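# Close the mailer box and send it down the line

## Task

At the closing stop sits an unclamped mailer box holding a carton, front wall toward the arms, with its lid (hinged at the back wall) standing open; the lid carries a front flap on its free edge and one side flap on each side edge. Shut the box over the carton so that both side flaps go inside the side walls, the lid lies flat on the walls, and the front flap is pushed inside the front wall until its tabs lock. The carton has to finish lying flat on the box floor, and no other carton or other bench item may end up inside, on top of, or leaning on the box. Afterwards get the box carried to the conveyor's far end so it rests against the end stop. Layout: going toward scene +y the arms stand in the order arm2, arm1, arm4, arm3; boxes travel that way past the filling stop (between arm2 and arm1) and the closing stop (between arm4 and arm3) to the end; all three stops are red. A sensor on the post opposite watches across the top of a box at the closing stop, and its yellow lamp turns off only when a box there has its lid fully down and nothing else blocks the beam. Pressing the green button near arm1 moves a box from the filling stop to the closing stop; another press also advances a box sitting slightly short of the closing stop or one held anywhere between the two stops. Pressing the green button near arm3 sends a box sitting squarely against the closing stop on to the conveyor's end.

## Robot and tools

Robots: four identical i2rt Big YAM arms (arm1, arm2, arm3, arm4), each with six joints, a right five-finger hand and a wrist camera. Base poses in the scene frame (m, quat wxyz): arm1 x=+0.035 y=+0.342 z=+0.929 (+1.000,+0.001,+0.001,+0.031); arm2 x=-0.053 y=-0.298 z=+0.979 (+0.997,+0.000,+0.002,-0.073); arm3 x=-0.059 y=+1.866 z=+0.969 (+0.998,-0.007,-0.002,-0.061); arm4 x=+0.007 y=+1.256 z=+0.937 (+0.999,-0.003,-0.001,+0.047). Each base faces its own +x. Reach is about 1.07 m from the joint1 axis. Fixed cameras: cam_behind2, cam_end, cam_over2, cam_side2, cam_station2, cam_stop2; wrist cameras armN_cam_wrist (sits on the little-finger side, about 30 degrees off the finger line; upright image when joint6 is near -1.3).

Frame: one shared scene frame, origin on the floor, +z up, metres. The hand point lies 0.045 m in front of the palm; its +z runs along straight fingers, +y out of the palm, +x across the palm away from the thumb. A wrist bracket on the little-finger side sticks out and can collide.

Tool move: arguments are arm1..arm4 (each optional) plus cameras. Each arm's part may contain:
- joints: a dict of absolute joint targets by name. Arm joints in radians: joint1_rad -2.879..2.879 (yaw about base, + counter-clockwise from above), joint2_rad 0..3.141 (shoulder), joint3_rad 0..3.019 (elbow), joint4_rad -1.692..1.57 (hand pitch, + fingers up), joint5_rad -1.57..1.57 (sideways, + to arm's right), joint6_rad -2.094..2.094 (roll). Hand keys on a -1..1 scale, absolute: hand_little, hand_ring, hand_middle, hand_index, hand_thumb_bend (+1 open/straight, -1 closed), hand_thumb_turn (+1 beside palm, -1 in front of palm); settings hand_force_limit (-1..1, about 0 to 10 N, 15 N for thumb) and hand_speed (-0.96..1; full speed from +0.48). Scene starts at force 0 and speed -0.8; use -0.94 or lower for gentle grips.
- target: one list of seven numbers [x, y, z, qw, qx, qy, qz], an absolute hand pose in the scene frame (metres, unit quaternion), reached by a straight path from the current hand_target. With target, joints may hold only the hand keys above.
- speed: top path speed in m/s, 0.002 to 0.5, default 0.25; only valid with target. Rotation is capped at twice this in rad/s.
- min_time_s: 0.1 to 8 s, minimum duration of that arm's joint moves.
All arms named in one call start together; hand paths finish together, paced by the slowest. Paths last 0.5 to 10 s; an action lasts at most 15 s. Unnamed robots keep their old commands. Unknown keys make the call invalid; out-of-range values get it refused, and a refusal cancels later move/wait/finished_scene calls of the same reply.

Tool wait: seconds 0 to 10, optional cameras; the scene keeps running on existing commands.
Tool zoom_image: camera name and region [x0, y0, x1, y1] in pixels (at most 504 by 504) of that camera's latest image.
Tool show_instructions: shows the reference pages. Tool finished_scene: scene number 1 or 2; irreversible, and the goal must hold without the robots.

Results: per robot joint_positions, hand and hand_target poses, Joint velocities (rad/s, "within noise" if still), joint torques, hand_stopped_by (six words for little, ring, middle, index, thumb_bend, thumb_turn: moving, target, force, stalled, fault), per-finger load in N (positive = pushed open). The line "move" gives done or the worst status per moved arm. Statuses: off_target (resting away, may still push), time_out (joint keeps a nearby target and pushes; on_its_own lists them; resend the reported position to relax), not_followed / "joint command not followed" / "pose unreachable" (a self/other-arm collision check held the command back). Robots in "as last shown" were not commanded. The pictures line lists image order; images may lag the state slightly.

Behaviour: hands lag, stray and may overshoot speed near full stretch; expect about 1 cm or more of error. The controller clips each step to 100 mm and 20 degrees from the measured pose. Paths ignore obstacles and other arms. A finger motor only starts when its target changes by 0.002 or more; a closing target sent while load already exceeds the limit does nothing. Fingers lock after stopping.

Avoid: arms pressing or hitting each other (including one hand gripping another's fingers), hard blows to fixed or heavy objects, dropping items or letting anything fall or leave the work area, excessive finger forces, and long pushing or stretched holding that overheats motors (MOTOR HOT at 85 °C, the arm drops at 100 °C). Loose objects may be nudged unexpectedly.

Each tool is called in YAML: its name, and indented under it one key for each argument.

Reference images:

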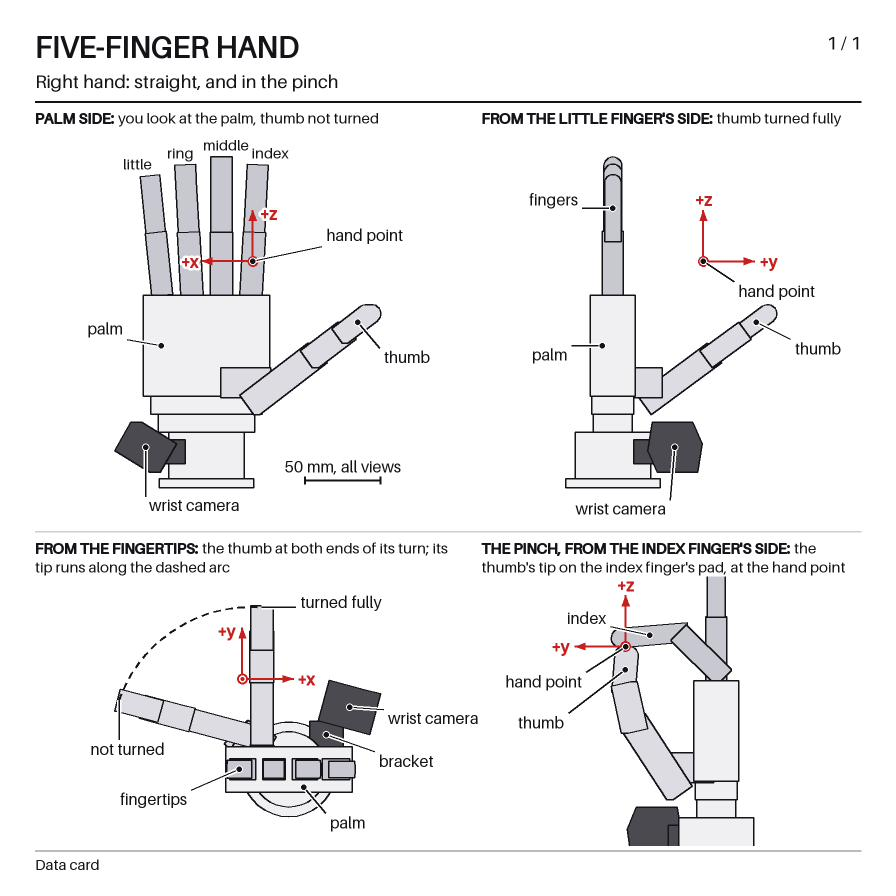

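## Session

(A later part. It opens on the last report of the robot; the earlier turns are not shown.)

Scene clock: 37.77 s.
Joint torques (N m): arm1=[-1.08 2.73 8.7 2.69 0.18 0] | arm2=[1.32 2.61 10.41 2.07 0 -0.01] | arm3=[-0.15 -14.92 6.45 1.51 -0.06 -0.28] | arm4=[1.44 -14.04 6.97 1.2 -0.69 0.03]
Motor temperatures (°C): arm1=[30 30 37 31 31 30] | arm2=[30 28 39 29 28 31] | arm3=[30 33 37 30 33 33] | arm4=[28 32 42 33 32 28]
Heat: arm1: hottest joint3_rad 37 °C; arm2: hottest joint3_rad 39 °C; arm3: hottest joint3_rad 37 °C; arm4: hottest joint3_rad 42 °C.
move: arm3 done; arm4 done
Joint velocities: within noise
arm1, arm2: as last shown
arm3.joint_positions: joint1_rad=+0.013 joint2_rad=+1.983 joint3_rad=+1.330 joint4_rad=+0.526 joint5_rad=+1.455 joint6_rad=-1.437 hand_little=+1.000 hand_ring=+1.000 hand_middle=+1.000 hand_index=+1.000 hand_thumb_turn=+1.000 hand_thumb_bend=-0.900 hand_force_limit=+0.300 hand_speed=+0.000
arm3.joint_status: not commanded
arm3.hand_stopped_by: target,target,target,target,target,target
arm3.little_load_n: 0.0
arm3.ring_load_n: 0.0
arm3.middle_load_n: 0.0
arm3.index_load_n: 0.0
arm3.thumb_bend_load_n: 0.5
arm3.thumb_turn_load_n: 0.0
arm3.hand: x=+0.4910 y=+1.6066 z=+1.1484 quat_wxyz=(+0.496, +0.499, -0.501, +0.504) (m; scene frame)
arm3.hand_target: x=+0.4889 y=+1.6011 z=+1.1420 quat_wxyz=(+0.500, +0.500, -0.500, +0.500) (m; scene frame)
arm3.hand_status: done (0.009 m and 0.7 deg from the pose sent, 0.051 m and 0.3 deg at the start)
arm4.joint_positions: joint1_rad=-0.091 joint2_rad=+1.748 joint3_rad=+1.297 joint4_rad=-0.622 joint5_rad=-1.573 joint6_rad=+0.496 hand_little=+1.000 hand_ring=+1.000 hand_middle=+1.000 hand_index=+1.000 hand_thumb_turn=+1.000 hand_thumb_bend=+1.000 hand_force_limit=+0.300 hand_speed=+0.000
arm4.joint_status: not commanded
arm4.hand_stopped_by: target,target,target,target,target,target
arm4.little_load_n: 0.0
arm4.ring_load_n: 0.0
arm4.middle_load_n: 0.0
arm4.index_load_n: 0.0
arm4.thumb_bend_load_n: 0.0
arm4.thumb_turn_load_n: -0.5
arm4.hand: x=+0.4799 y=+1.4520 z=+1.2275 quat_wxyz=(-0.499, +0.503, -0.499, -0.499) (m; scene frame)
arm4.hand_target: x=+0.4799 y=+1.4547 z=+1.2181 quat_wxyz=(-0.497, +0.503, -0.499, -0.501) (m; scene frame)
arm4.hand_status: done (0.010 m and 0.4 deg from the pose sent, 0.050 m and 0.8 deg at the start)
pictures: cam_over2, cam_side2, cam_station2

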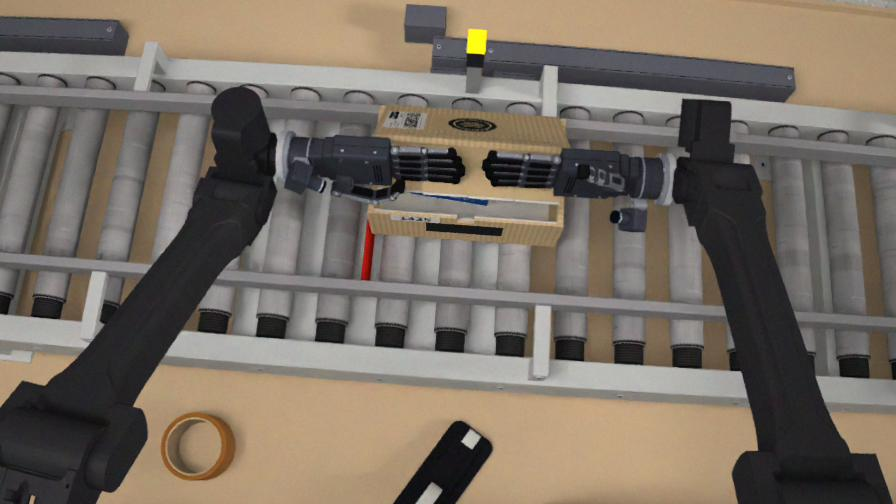

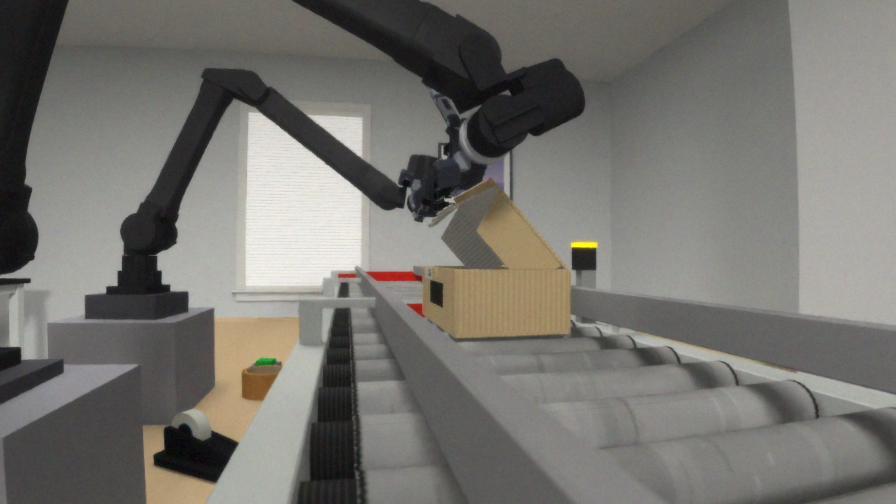

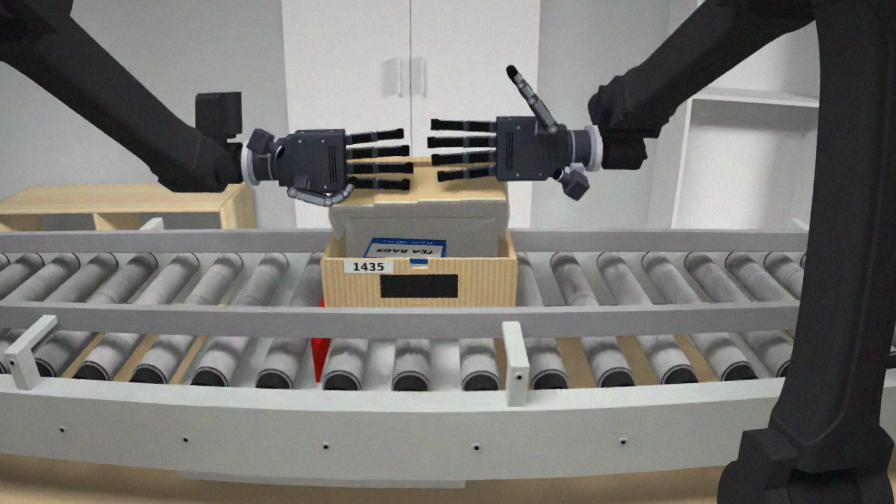

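move:
  arm4: {"target": [0.494, 1.455, 1.180, 0.5, -0.5, 0.5, 0.5], "speed": 0.08}
  arm3: {"target": [0.507, 1.601, 1.107, 0.5, 0.5, -0.5, 0.5], "speed": 0.08}

move:
  arm4: {"target": [0.518, 1.455, 1.177, 0.5, -0.5, 0.5, 0.5], "speed": 0.08}
  arm3: {"target": [0.528, 1.601, 1.107, 0.5, 0.5, -0.5, 0.5], "speed": 0.08}
  cameras: ["cam_over2","cam_side2","cam_station2"]

zoom_image:
  camera: "cam_over2"
  region: [340, 80, 600, 280]

zoom_image:
  camera: "cam_side2"
  region: [330, 140, 590, 350]

zoom_image:
  camera: "cam_station2"
  region: [300, 140, 560, 310]

Scene clock: 39.43 s.
Joint torques (N m): arm1=[-1.08 2.73 8.7 2.67 0.18 0] | arm2=[1.44 2.78 10.43 2.09 0 0] | arm3=[0.32 -14.97 9.98 1.78 -0.29 -0.14] | arm4=[1.85 -14.56 7.51 1.21 -0.37 0.02]
Motor temperatures (°C): arm1=[30 30 37 31 31 30] | arm2=[30 28 40 29 28 31] | arm3=[30 33 38 30 33 33] | arm4=[28 32 42 33 32 28]
Heat: arm1: hottest joint3_rad 37 °C; arm2: hottest joint3_rad 40 °C; arm3: hottest joint3_rad 38 °C; arm4: hottest joint3_rad 42 °C.
move: arm3 off_target; arm4 off_target
Joint velocities: within noise
arm1, arm2: as last shown
arm3.joint_positions: joint1_rad=+0.013 joint2_rad=+2.071 joint3_rad=+1.330 joint4_rad=+0.557 joint5_rad=+1.466 joint6_rad=-1.439 hand_little=+1.000 hand_ring=+1.000 hand_middle=+1.000 hand_index=+1.000 hand_thumb_turn=+1.000 hand_thumb_bend=-0.900 hand_force_limit=+0.300 hand_speed=+0.000
arm3.joint_status: not commanded
arm3.hand_stopped_by: target,target,target,target,target,target
arm3.little_load_n: 0.5
arm3.ring_load_n: 0.0
arm3.middle_load_n: 0.0
arm3.index_load_n: 0.0
arm3.thumb_bend_load_n: 0.0
arm3.thumb_turn_load_n: 0.0
arm3.hand: x=+0.4921 y=+1.6062 z=+1.1012 quat_wxyz=(+0.512, +0.512, -0.491, +0.485) (m; scene frame)
arm3.hand_target: x=+0.5063 y=+1.6013 z=+1.1073 quat_wxyz=(+0.500, +0.500, -0.500, +0.500) (m; scene frame)
arm3.hand_status: off_target (0.017 m and 2.8 deg from the pose sent, 0.045 m and 0.7 deg at the start)
arm4.joint_positions: joint1_rad=-0.091 joint2_rad=+1.825 joint3_rad=+1.297 joint4_rad=-0.591 joint5_rad=-1.583 joint6_rad=+0.459 hand_little=+1.000 hand_ring=+1.000 hand_middle=+1.000 hand_index=+1.000 hand_thumb_turn=+1.000 hand_thumb_bend=+1.000 hand_force_limit=+0.300 hand_speed=+0.000
arm4.joint_status: not commanded
arm4.hand_stopped_by: target,target,target,target,target,target
arm4.little_load_n: 0.0
arm4.ring_load_n: 0.0
arm4.middle_load_n: 0.0
arm4.index_load_n: 0.0
arm4.thumb_bend_load_n: 0.0
arm4.thumb_turn_load_n: 0.0
arm4.hand: x=+0.4900 y=+1.4513 z=+1.1911 quat_wxyz=(-0.498, +0.499, -0.498, -0.504) (m; scene frame)
arm4.hand_target: x=+0.4937 y=+1.4547 z=+1.1800 quat_wxyz=(-0.497, +0.503, -0.499, -0.501) (m; scene frame)
arm4.hand_status: off_target (0.012 m and 0.6 deg from the pose sent, 0.050 m and 0.4 deg at the start)
pictures: none

Scene clock: 40.60 s.
Joint torques (N m): arm1=[-1.03 2.73 8.7 2.69 0.18 0] | arm2=[1.26 2.73 10.41 2.06 0.01 -0.01] | arm3=[0.91 -14.15 12.14 1.26 -1.04 0.03] | arm4=[1.79 -14.15 11.04 0.88 -0.28 0.16]
Motor temperatures (°C): arm1=[30 30 37 31 31 30] | arm2=[30 28 40 29 28 31] | arm3=[30 33 38 30 33 33] | arm4=[28 32 42 33 32 28]
Heat: arm1: hottest joint3_rad 37 °C; arm2: hottest joint3_rad 40 °C; arm3: hottest joint3_rad 38 °C; arm4: hottest joint3_rad 42 °C.
move: arm3 off_target; arm4 off_target
Joint velocities: within noise
arm1, arm2: as last shown
arm1.little_load_n: -0.5
arm1.middle_load_n: 0.5
arm2.middle_load_n: 0.5
arm3.joint_positions: joint1_rad=+0.009 joint2_rad=+2.096 joint3_rad=+1.375 joint4_rad=+0.557 joint5_rad=+1.489 joint6_rad=-1.474 hand_little=+1.000 hand_ring=+1.000 hand_middle=+1.000 hand_index=+1.000 hand_thumb_turn=+1.000 hand_thumb_bend=-0.900 hand_force_limit=+0.300 hand_speed=+0.000
arm3.joint_status: not commanded
arm3.hand_stopped_by: target,target,target,target,target,target
arm3.little_load_n: 0.0
arm3.ring_load_n: 0.0
arm3.middle_load_n: 0.0
arm3.index_load_n: 0.0
arm3.thumb_bend_load_n: 0.0
arm3.thumb_turn_load_n: 0.0
arm3.hand: x=+0.4994 y=+1.6044 z=+1.1045 quat_wxyz=(+0.523, +0.508, -0.492, +0.476) (m; scene frame)
arm3.hand_target: x=+0.5260 y=+1.6019 z=+1.1077 quat_wxyz=(+0.500, +0.500, -0.500, +0.500) (m; scene frame)
arm3.hand_status: off_target (0.029 m and 4.0 deg from the pose sent, 0.037 m and 2.8 deg at the start)
arm4.joint_positions: joint1_rad=-0.090 joint2_rad=+1.866 joint3_rad=+1.316 joint4_rad=-0.591 joint5_rad=-1.586 joint6_rad=+0.459 hand_little=+1.000 hand_ring=+1.000 hand_middle=+1.000 hand_index=+1.000 hand_thumb_turn=+1.000 hand_thumb_bend=+1.000 hand_force_limit=+0.300 hand_speed=+0.000
arm4.joint_status: not commanded
arm4.hand_stopped_by: target,target,target,target,target,target
arm4.little_load_n: 0.0
arm4.ring_load_n: 0.0
arm4.middle_load_n: 0.0
arm4.index_load_n: 0.0
arm4.thumb_bend_load_n: 0.0
arm4.thumb_turn_load_n: 0.0
arm4.hand: x=+0.4988 y=+1.4520 z=+1.1782 quat_wxyz=(-0.493, +0.494, -0.502, -0.511) (m; scene frame)
arm4.hand_target: x=+0.5165 y=+1.4543 z=+1.1769 quat_wxyz=(-0.497, +0.503, -0.499, -0.501) (m; scene frame)
arm4.hand_status: off_target (0.019 m and 1.7 deg from the pose sent, 0.032 m and 0.6 deg at the start)
pictures: cam_over2, cam_side2, cam_station2

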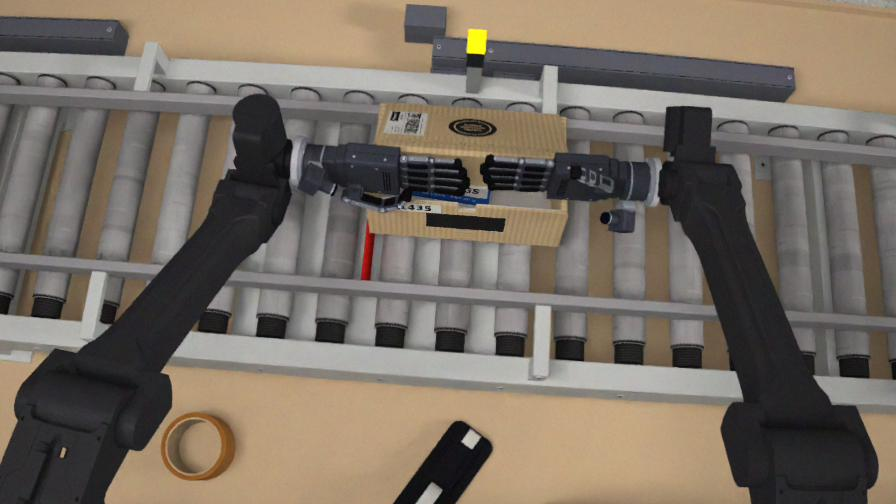

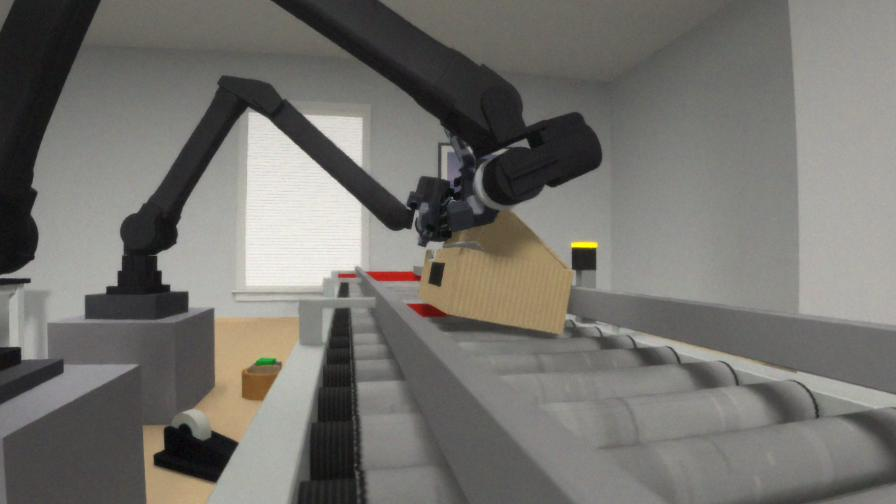

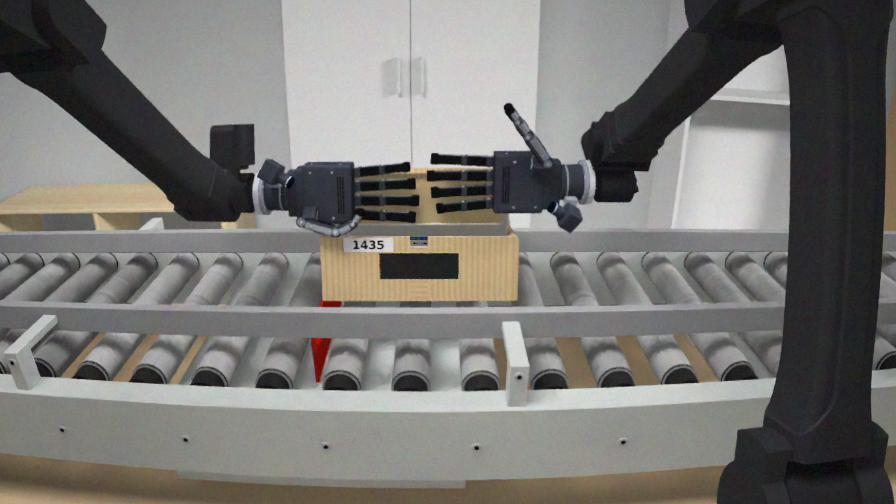

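Scaled by 1.938 from the camera's 896x504 image, which has a finer 1280x720 frame.

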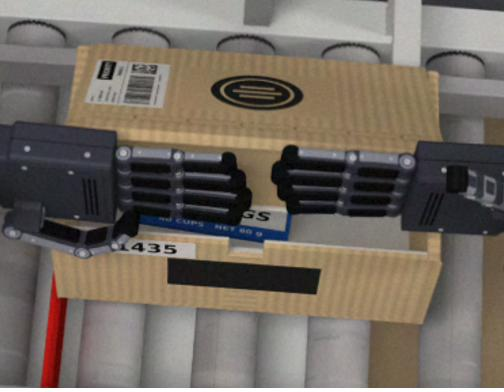

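Scaled by 1.938 from the camera's 896x504 image, which has a finer 1280x720 frame.

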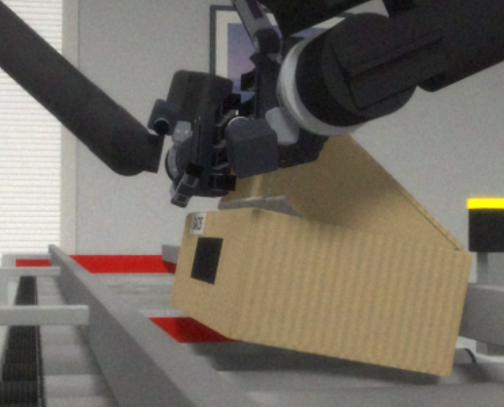

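Scaled by 1.938 from the camera's 896x504 image, which has a finer 1280x720 frame.

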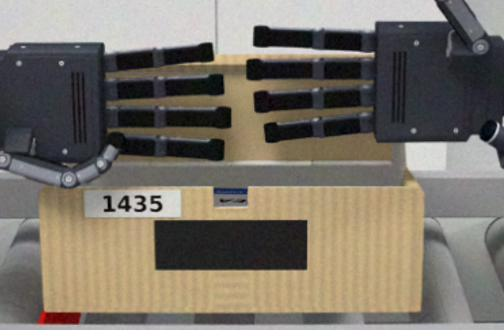

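move:
  arm4: {"target": [0.494, 1.455, 1.172, 0.5, -0.5, 0.5, 0.5], "speed": 0.03}
  arm3: {"target": [0.496, 1.601, 1.100, 0.5, 0.5, -0.5, 0.5], "speed": 0.03}
  cameras: ["cam_over2","cam_side2","cam_station2"]

zoom_image:
  camera: "cam_side2"
  region: [330, 140, 590, 350]

zoom_image:
  camera: "cam_over2"
  region: [340, 80, 600, 280]

Scene clock: 42.50 s.
Joint torques (N m): arm1=[-1.03 2.73 8.7 2.67 0.18 0] | arm2=[1.44 2.61 10.36 2.07 0.02 -0.02] | arm3=[0.21 -16.56 5.9 1.37 -0.2 0.03] | arm4=[1.26 -16.67 6.68 0.7 -0.37 0.04]
Motor temperatures (°C): arm1=[30 30 38 31 31 30] | arm2=[30 28 40 29 28 31] | arm3=[30 34 38 30 33 33] | arm4=[28 32 42 33 32 28]
Heat: arm1: hottest joint3_rad 38 °C; arm2: hottest joint3_rad 40 °C; arm3: hottest joint3_rad 38 °C; arm4: hottest joint3_rad 42 °C.
move: arm3 done; arm4 done
Joint velocities: within noise
arm1.joint_positions: joint1_rad=-0.045 joint2_rad=+0.554 joint3_rad=+1.360 joint4_rad=-1.357 joint5_rad=+0.107 joint6_rad=-1.308 hand_little=+1.000 hand_ring=+1.000 hand_middle=+1.000 hand_index=+1.000 hand_thumb_turn=+1.000 hand_thumb_bend=+1.000 hand_force_limit=+0.000 hand_speed=-0.800
arm1.joint_status: not commanded
arm1.hand_stopped_by: target,target,target,target,target,target
arm1.little_load_n: 0.0
arm1.ring_load_n: 0.0
arm1.middle_load_n: 0.0
arm1.index_load_n: 0.0
arm1.thumb_bend_load_n: 0.0
arm1.thumb_turn_load_n: 0.0
arm1.hand: x=+0.2357 y=+0.2724 z=+1.4157 quat_wxyz=(-0.022, +0.862, -0.134, +0.488) (m; scene frame)
arm1.hand_target: x=+0.2341 y=+0.2724 z=+1.4241 quat_wxyz=(-0.024, +0.857, -0.134, +0.497) (m; scene frame)
arm1.hand_status: not commanded
arm2.joint_positions: joint1_rad=-0.126 joint2_rad=+0.608 joint3_rad=+1.428 joint4_rad=-1.137 joint5_rad=-0.114 joint6_rad=-1.253 hand_little=+1.000 hand_ring=+1.000 hand_middle=+1.000 hand_index=+1.000 hand_thumb_turn=+1.000 hand_thumb_bend=+1.000 hand_force_limit=+0.000 hand_speed=-0.800
arm2.joint_status: not commanded
arm2.hand_stopped_by: target,target,target,target,target,target
arm2.little_load_n: 0.0
arm2.ring_load_n: 0.0
arm2.middle_load_n: 0.0
arm2.index_load_n: 0.0
arm2.thumb_bend_load_n: 0.0
arm2.thumb_turn_load_n: 0.0
arm2.hand: x=+0.1881 y=-0.3907 z=+1.5289 quat_wxyz=(-0.059, +0.785, -0.203, +0.583) (m; scene frame)
arm2.hand_target: x=+0.1854 y=-0.3900 z=+1.5421 quat_wxyz=(-0.059, +0.777, -0.200, +0.594) (m; scene frame)
arm2.hand_status: not commanded
arm3.joint_positions: joint1_rad=+0.011 joint2_rad=+2.087 joint3_rad=+1.338 joint4_rad=+0.612 joint5_rad=+1.461 joint6_rad=-1.470 hand_little=+1.000 hand_ring=+1.000 hand_middle=+1.000 hand_index=+1.000 hand_thumb_turn=+1.000 hand_thumb_bend=-0.900 hand_force_limit=+0.300 hand_speed=+0.000
arm3.joint_status: not commanded
arm3.hand_stopped_by: target,target,target,target,target,target
arm3.little_load_n: 0.0
arm3.ring_load_n: 0.0
arm3.middle_load_n: 0.0
arm3.index_load_n: 0.0
arm3.thumb_bend_load_n: 0.0
arm3.thumb_turn_load_n: 0.0
arm3.hand: x=+0.4966 y=+1.6042 z=+1.0985 quat_wxyz=(+0.508, +0.507, -0.493, +0.491) (m; scene frame)
arm3.hand_target: x=+0.4961 y=+1.6011 z=+1.1001 quat_wxyz=(+0.500, +0.500, -0.500, +0.500) (m; scene frame)
arm3.hand_status: done (0.004 m and 1.8 deg from the pose sent, 0.007 m and 4.0 deg at the start)
arm4.joint_positions: joint1_rad=-0.090 joint2_rad=+1.866 joint3_rad=+1.307 joint4_rad=-0.591 joint5_rad=-1.584 joint6_rad=+0.435 hand_little=+1.000 hand_ring=+1.000 hand_middle=+1.000 hand_index=+1.000 hand_thumb_turn=+1.000 hand_thumb_bend=+1.000 hand_force_limit=+0.300 hand_speed=+0.000
arm4.joint_status: not commanded
arm4.hand_stopped_by: target,target,target,target,target,target
arm4.little_load_n: 0.0
arm4.ring_load_n: 0.0
arm4.middle_load_n: 0.0
arm4.index_load_n: 0.0
arm4.thumb_bend_load_n: 0.0
arm4.thumb_turn_load_n: 0.0
arm4.hand: x=+0.4961 y=+1.4521 z=+1.1737 quat_wxyz=(-0.496, +0.498, -0.499, -0.507) (m; scene frame)
arm4.hand_target: x=+0.4941 y=+1.4548 z=+1.1720 quat_wxyz=(-0.497, +0.503, -0.499, -0.501) (m; scene frame)
arm4.hand_status: done (0.004 m and 0.9 deg from the pose sent, 0.008 m and 1.7 deg at the start)
pictures: cam_over2, cam_side2, cam_station2

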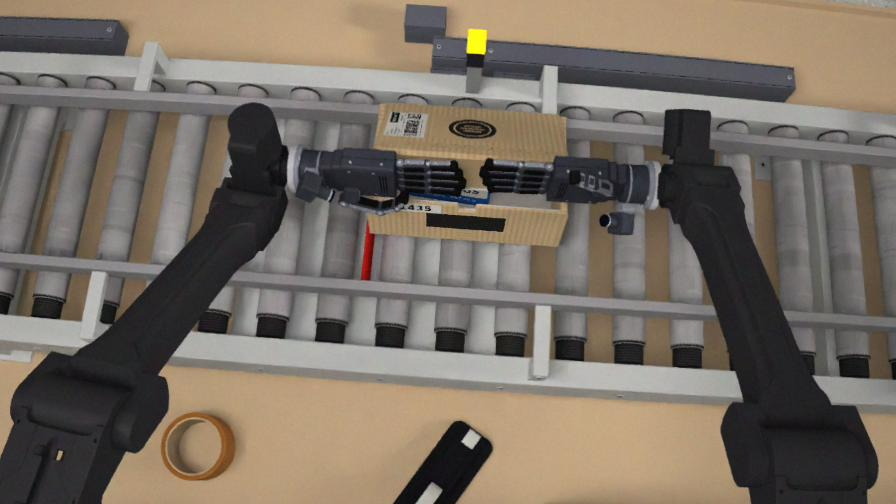

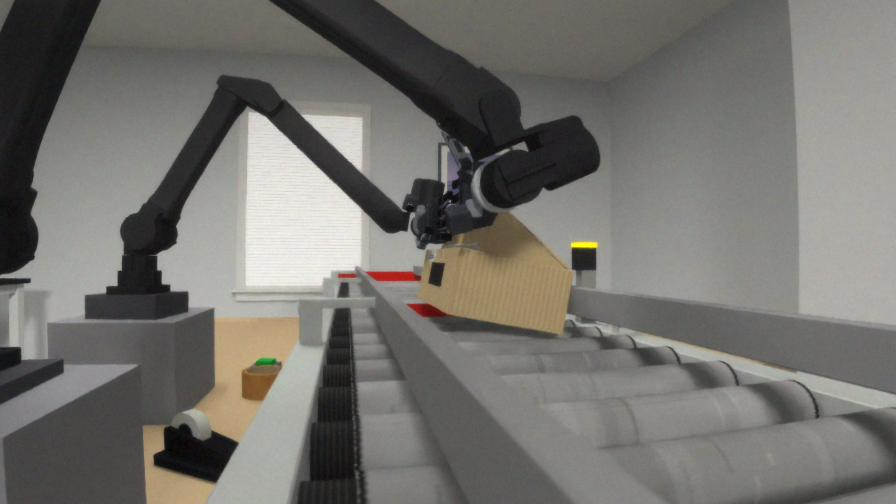

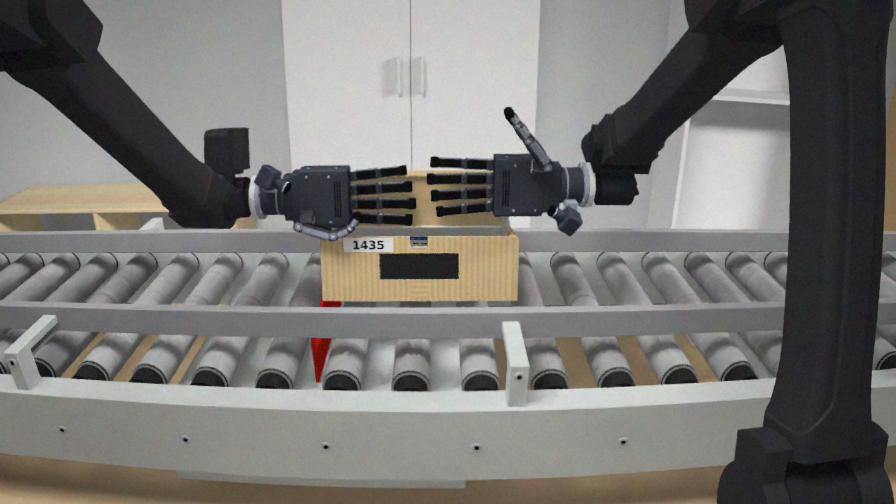

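Scaled by 1.938 from the camera's 896x504 image, which has a finer 1280x720 frame.

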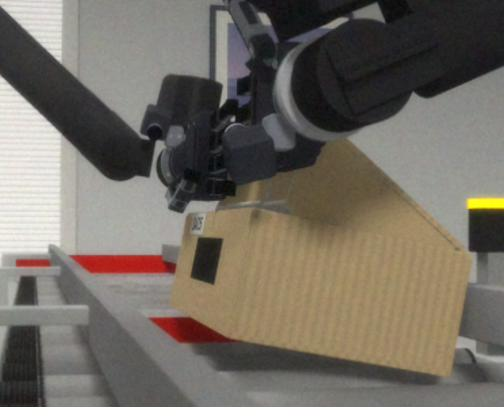

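Scaled by 1.938 from the camera's 896x504 image, which has a finer 1280x720 frame.

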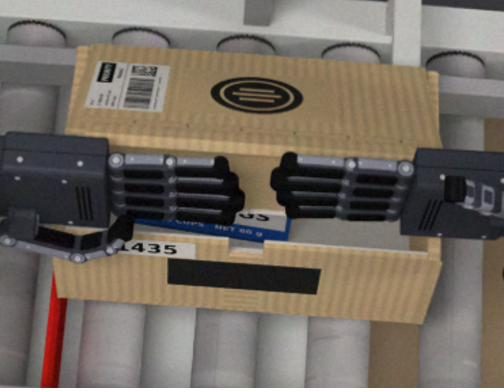

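move:
  arm4: {"target": [0.476, 1.455, 1.168, 0.5, -0.5, 0.5, 0.5], "speed": 0.03}
  arm3: {"target": [0.476, 1.601, 1.096, 0.5, 0.5, -0.5, 0.5], "speed": 0.03}
  cameras: ["cam_over2","cam_side2","cam_station2"]

zoom_image:
  camera: "cam_side2"
  region: [330, 140, 590, 350]

zoom_image:
  camera: "cam_over2"
  region: [340, 80, 600, 280]

Scene clock: 45.47 s.
Joint torques (N m): arm1=[-1.03 2.73 8.69 2.69 0.18 0] | arm2=[1.55 2.67 10.43 2.02 0.01 0] | arm3=[0.21 -17.32 5.75 1.52 -0.02 -0.05] | arm4=[1.85 -17.38 6.53 0.91 -0.69 0.03]
Motor temperatures (°C): arm1=[30 30 38 31 31 30] | arm2=[30 28 40 29 28 31] | arm3=[30 34 38 30 33 33] | arm4=[28 32 42 33 32 28]
Heat: arm1: hottest joint3_rad 38 °C; arm2: hottest joint3_rad 40 °C; arm3: hottest joint3_rad 38 °C; arm4: hottest joint3_rad 42 °C.
move: arm3 off_target; arm4 done
Joint velocities: within noise
arm1, arm2: as last shown
arm3.joint_positions: joint1_rad=+0.009 joint2_rad=+2.075 joint3_rad=+1.266 joint4_rad=+0.650 joint5_rad=+1.453 joint6_rad=-1.464 hand_little=+1.000 hand_ring=+1.000 hand_middle=+1.000 hand_index=+1.000 hand_thumb_turn=+1.000 hand_thumb_bend=-0.900 hand_force_limit=+0.300 hand_speed=+0.000
arm3.joint_status: not commanded
arm3.hand_stopped_by: target,target,target,target,target,target
arm3.little_load_n: 0.0
arm3.ring_load_n: 0.0
arm3.middle_load_n: 0.0
arm3.index_load_n: 0.0
arm3.thumb_bend_load_n: 0.5
arm3.thumb_turn_load_n: 0.0
arm3.hand: x=+0.4771 y=+1.6049 z=+1.0833 quat_wxyz=(+0.510, +0.514, -0.488, +0.487) (m; scene frame)
arm3.hand_target: x=+0.4760 y=+1.6011 z=+1.0958 quat_wxyz=(+0.500, +0.500, -0.500, +0.500) (m; scene frame)
arm3.hand_status: off_target (0.013 m and 2.8 deg from the pose sent, 0.021 m and 1.9 deg at the start)
arm4.joint_positions: joint1_rad=-0.090 joint2_rad=+1.848 joint3_rad=+1.249 joint4_rad=-0.591 joint5_rad=-1.575 joint6_rad=+0.413 hand_little=+1.000 hand_ring=+1.000 hand_middle=+1.000 hand_index=+1.000 hand_thumb_turn=+1.000 hand_thumb_bend=+1.000 hand_force_limit=+0.300 hand_speed=+0.000
arm4.joint_status: not commanded
arm4.hand_stopped_by: target,target,target,target,target,target
arm4.little_load_n: 0.0
arm4.ring_load_n: 0.0
arm4.middle_load_n: 0.0
arm4.index_load_n: 0.0
arm4.thumb_bend_load_n: 0.0
arm4.thumb_turn_load_n: 0.0
arm4.hand: x=+0.4799 y=+1.4525 z=+1.1624 quat_wxyz=(-0.491, +0.494, -0.506, -0.508) (m; scene frame)
arm4.hand_target: x=+0.4760 y=+1.4548 z=+1.1679 quat_wxyz=(-0.497, +0.503, -0.499, -0.501) (m; scene frame)
arm4.hand_status: done (0.007 m and 1.7 deg from the pose sent, 0.021 m and 0.9 deg at the start)
pictures: cam_over2, cam_side2, cam_station2

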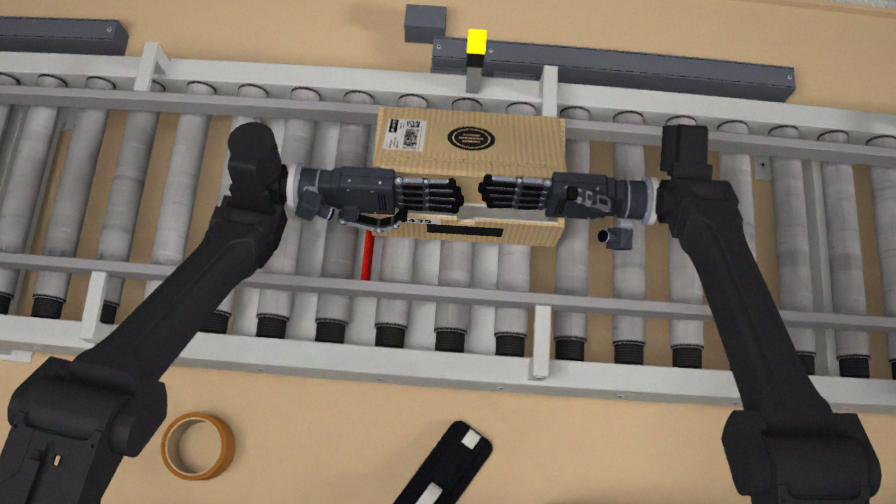

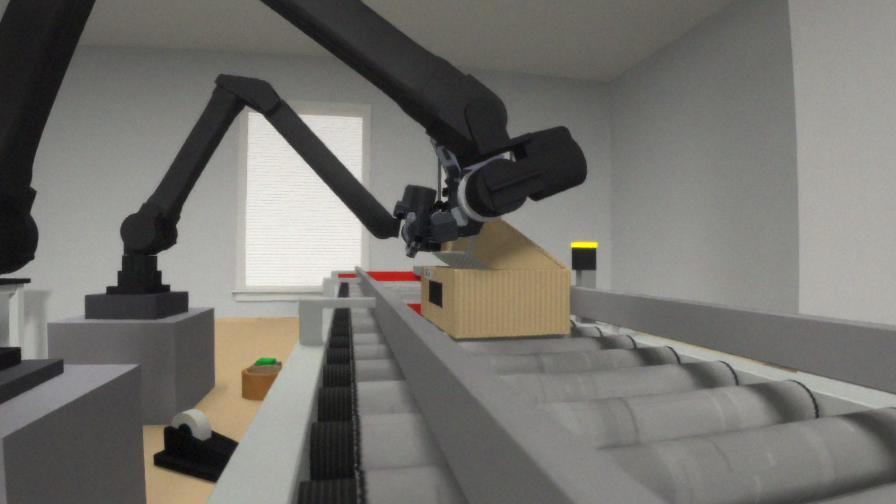

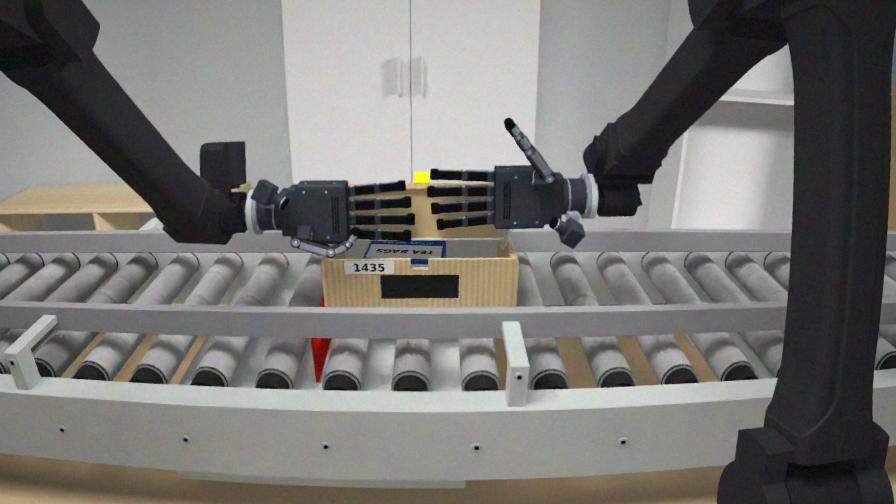

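Scaled by 1.938 from the camera's 896x504 image, which has a finer 1280x720 frame.

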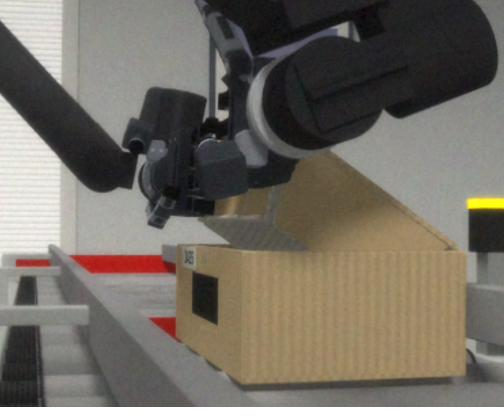

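Scaled by 1.938 from the camera's 896x504 image, which has a finer 1280x720 frame.

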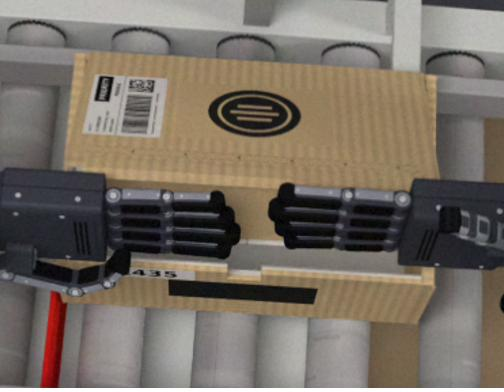

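move:
  arm3: {"target": [0.480, 1.640, 1.100, 0.5, 0.5, -0.5, 0.5], "speed": 0.08}
  arm4: {"target": [0.478, 1.455, 1.168, 0.5, -0.5, 0.5, 0.5], "speed": 0.06, "joints": {"hand_thumb_turn": -1.0}}

move:
  arm4: {"target": [0.484, 1.488, 1.168, 0.5, -0.5, 0.5, 0.5], "speed": 0.08}
  cameras: ["cam_over2","cam_side2","cam_station2"]

zoom_image:
  camera: "cam_side2"
  region: [330, 140, 590, 350]

zoom_image:
  camera: "cam_over2"
  region: [340, 80, 600, 280]

Scene clock: 47.77 s.
Joint torques (N m): arm1=[-1.03 2.67 8.7 2.67 0.18 0] | arm2=[1.32 2.37 10.41 2 0.01 -0.01] | arm3=[0.85 -17.26 6.17 0.51 0.21 0.02] | arm4=[1.38 -17.26 6.75 1.11 -0.66 0.07]
Motor temperatures (°C): arm1=[30 30 38 31 31 30] | arm2=[30 28 40 29 28 31] | arm3=[30 34 38 30 33 33] | arm4=[28 32 42 33 32 28]
Heat: arm1: hottest joint3_rad 38 °C; arm2: hottest joint3_rad 40 °C; arm3: hottest joint3_rad 38 °C; arm4: hottest joint3_rad 42 °C.
move: arm3 off_target; arm4 done
Joint velocities: within noise
arm1, arm2: as last shown
arm2.thumb_bend_load_n: 0.5
arm3.joint_positions: joint1_rad=+0.065 joint2_rad=+2.063 joint3_rad=+1.266 joint4_rad=+0.614 joint5_rad=+1.513 joint6_rad=-1.424 hand_little=+1.000 hand_ring=+1.000 hand_middle=+1.000 hand_index=+1.000 hand_thumb_turn=+1.000 hand_thumb_bend=-0.900 hand_force_limit=+0.300 hand_speed=+0.000
arm3.joint_status: not commanded
arm3.hand_stopped_by: target,target,target,target,target,target
arm3.little_load_n: 0.0
arm3.ring_load_n: 0.0
arm3.middle_load_n: 0.0
arm3.index_load_n: 0.0
arm3.thumb_bend_load_n: 0.0
arm3.thumb_turn_load_n: 0.0
arm3.hand: x=+0.4793 y=+1.6387 z=+1.0877 quat_wxyz=(+0.509, +0.508, -0.491, +0.492) (m; scene frame)
arm3.hand_target: x=+0.4800 y=+1.6400 z=+1.0998 quat_wxyz=(+0.501, +0.499, -0.499, +0.501) (m; scene frame)
arm3.hand_status: off_target (0.012 m and 1.9 deg from the pose sent, 0.039 m and 2.8 deg at the start)
arm4.joint_positions: joint1_rad=-0.090 joint2_rad=+1.848 joint3_rad=+1.249 joint4_rad=-0.591 joint5_rad=-1.575 joint6_rad=+0.412 hand_little=+1.000 hand_ring=+1.000 hand_middle=+1.000 hand_index=+1.000 hand_thumb_turn=-1.000 hand_thumb_bend=+1.000 hand_force_limit=+0.300 hand_speed=+0.000
arm4.joint_status: all done
arm4.hand_stopped_by: target,target,target,target,target,target
arm4.little_load_n: 0.0
arm4.ring_load_n: 0.0
arm4.middle_load_n: 0.0
arm4.index_load_n: 0.0
arm4.thumb_bend_load_n: 0.0
arm4.thumb_turn_load_n: -0.5
arm4.hand: x=+0.4798 y=+1.4525 z=+1.1624 quat_wxyz=(-0.491, +0.495, -0.506, -0.508) (m; scene frame)
arm4.hand_target: x=+0.4779 y=+1.4548 z=+1.1679 quat_wxyz=(-0.497, +0.503, -0.499, -0.501) (m; scene frame)
arm4.hand_status: done (0.006 m and 1.7 deg from the pose sent, 0.006 m and 1.7 deg at the start)
pictures: none

Scene clock: 53.27 s.
Joint torques (N m): arm1=[-1.03 2.73 8.7 2.67 0.18 0] | arm2=[1.26 2.67 10.37 1.99 0.01 -0.03] | arm3=[0.85 -16.97 6.19 0.53 0.14 -0.04] | arm4=[0.85 -16.97 6.49 2.03 -0.12 0.15]
Motor temperatures (°C): arm1=[30 30 38 31 31 30] | arm2=[30 28 41 29 28 31] | arm3=[30 35 38 30 33 33] | arm4=[28 32 42 33 32 28]
Heat: arm1: hottest joint3_rad 38 °C; arm2: hottest joint3_rad 41 °C; arm3: hottest joint3_rad 38 °C; arm4: hottest joint3_rad 42 °C.
move: arm4 moving
Joint velocities: arm1=[within noise] | arm2=[within noise] | arm3=[within noise] | arm4=[0.005 0.005 -0.042 0.154 -0.022 0.081]
arm1, arm2, arm3: as last shown
arm2.little_load_n: -0.5
arm2.thumb_bend_load_n: 0.0
arm3.joint_positions: joint1_rad=+0.065 joint2_rad=+2.055 joint3_rad=+1.266 joint4_rad=+0.611 joint5_rad=+1.514 joint6_rad=-1.418 hand_little=+1.000 hand_ring=+1.000 hand_middle=+1.000 hand_index=+1.000 hand_thumb_turn=+1.000 hand_thumb_bend=-0.900 hand_force_limit=+0.300 hand_speed=+0.000
arm3.hand: x=+0.4792 y=+1.6388 z=+1.0915 quat_wxyz=(+0.507, +0.504, -0.494, +0.495) (m; scene frame)
arm3.hand_target: x=+0.4800 y=+1.6400 z=+1.1000 quat_wxyz=(+0.501, +0.499, -0.499, +0.501) (m; scene frame)
arm4.joint_positions: joint1_rad=-0.024 joint2_rad=+1.826 joint3_rad=+1.161 joint4_rad=+0.061 joint5_rad=-1.527 joint6_rad=+0.972 hand_little=+1.000 hand_ring=+1.000 hand_middle=+1.000 hand_index=+1.000 hand_thumb_turn=-1.000 hand_thumb_bend=+1.000 hand_force_limit=+0.300 hand_speed=+0.000
arm4.joint_status: not commanded
arm4.hand_stopped_by: target,target,target,target,target,target
arm4.little_load_n: 0.0
arm4.ring_load_n: 0.0
arm4.middle_load_n: 0.0
arm4.index_load_n: 0.0
arm4.thumb_bend_load_n: 0.0
arm4.thumb_turn_load_n: 0.0
arm4.hand: x=+0.4834 y=+1.4875 z=+1.1647 quat_wxyz=(-0.483, +0.516, -0.500, -0.501) (m; scene frame)
arm4.hand_target: x=+0.4841 y=+1.4876 z=+1.1681 quat_wxyz=(-0.486, +0.514, -0.503, -0.496) (m; scene frame)
arm4.hand_status: moving (0.003 m and 2.6 deg from the pose sent, 0.036 m and 1.7 deg at the start)
pictures: cam_over2, cam_side2, cam_station2

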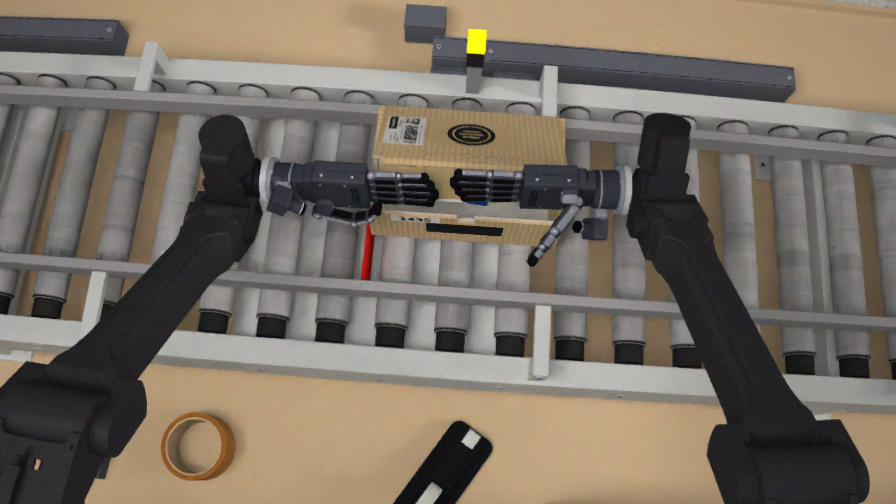

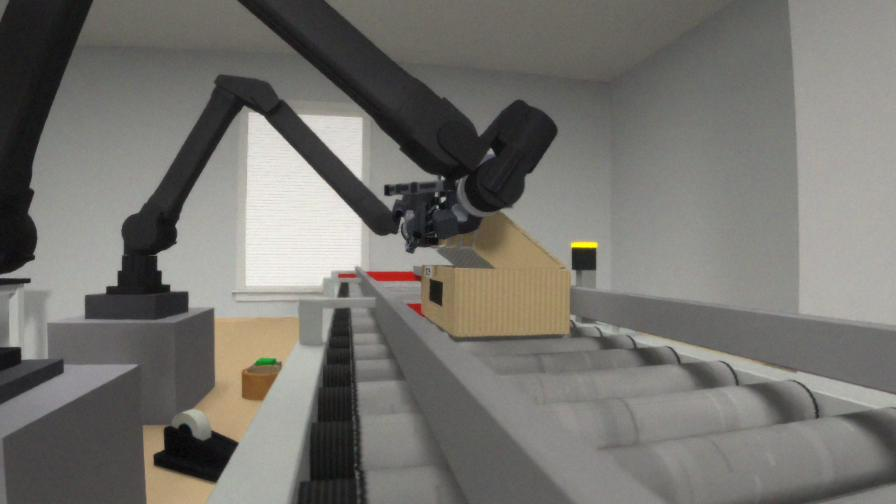

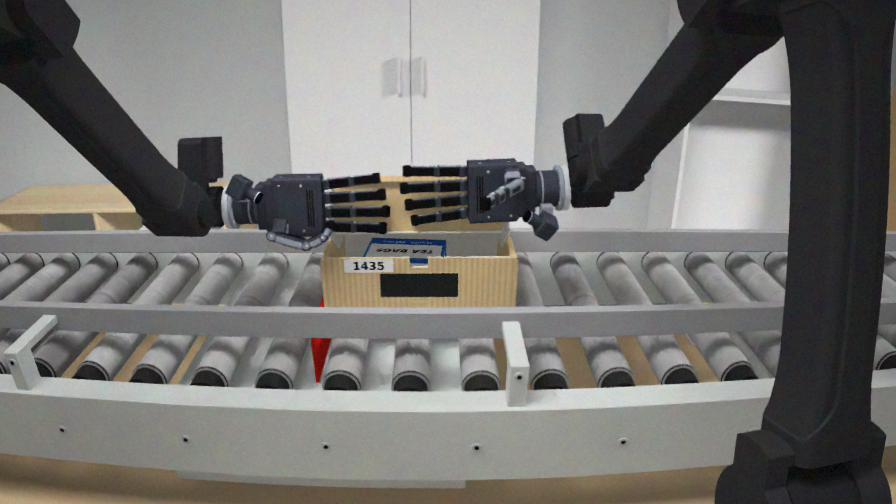

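Scaled by 1.938 from the camera's 896x504 image, which has a finer 1280x720 frame.

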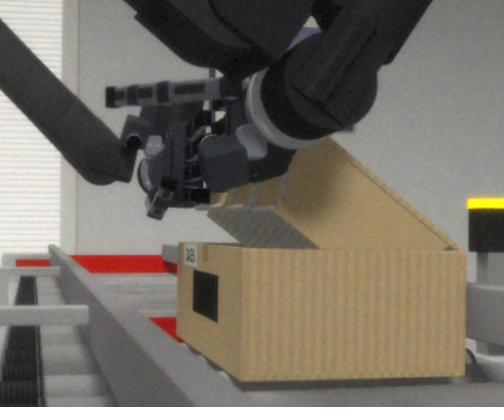

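Scaled by 1.938 from the camera's 896x504 image, which has a finer 1280x720 frame.

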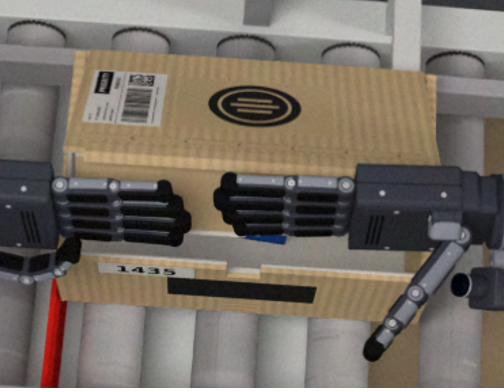

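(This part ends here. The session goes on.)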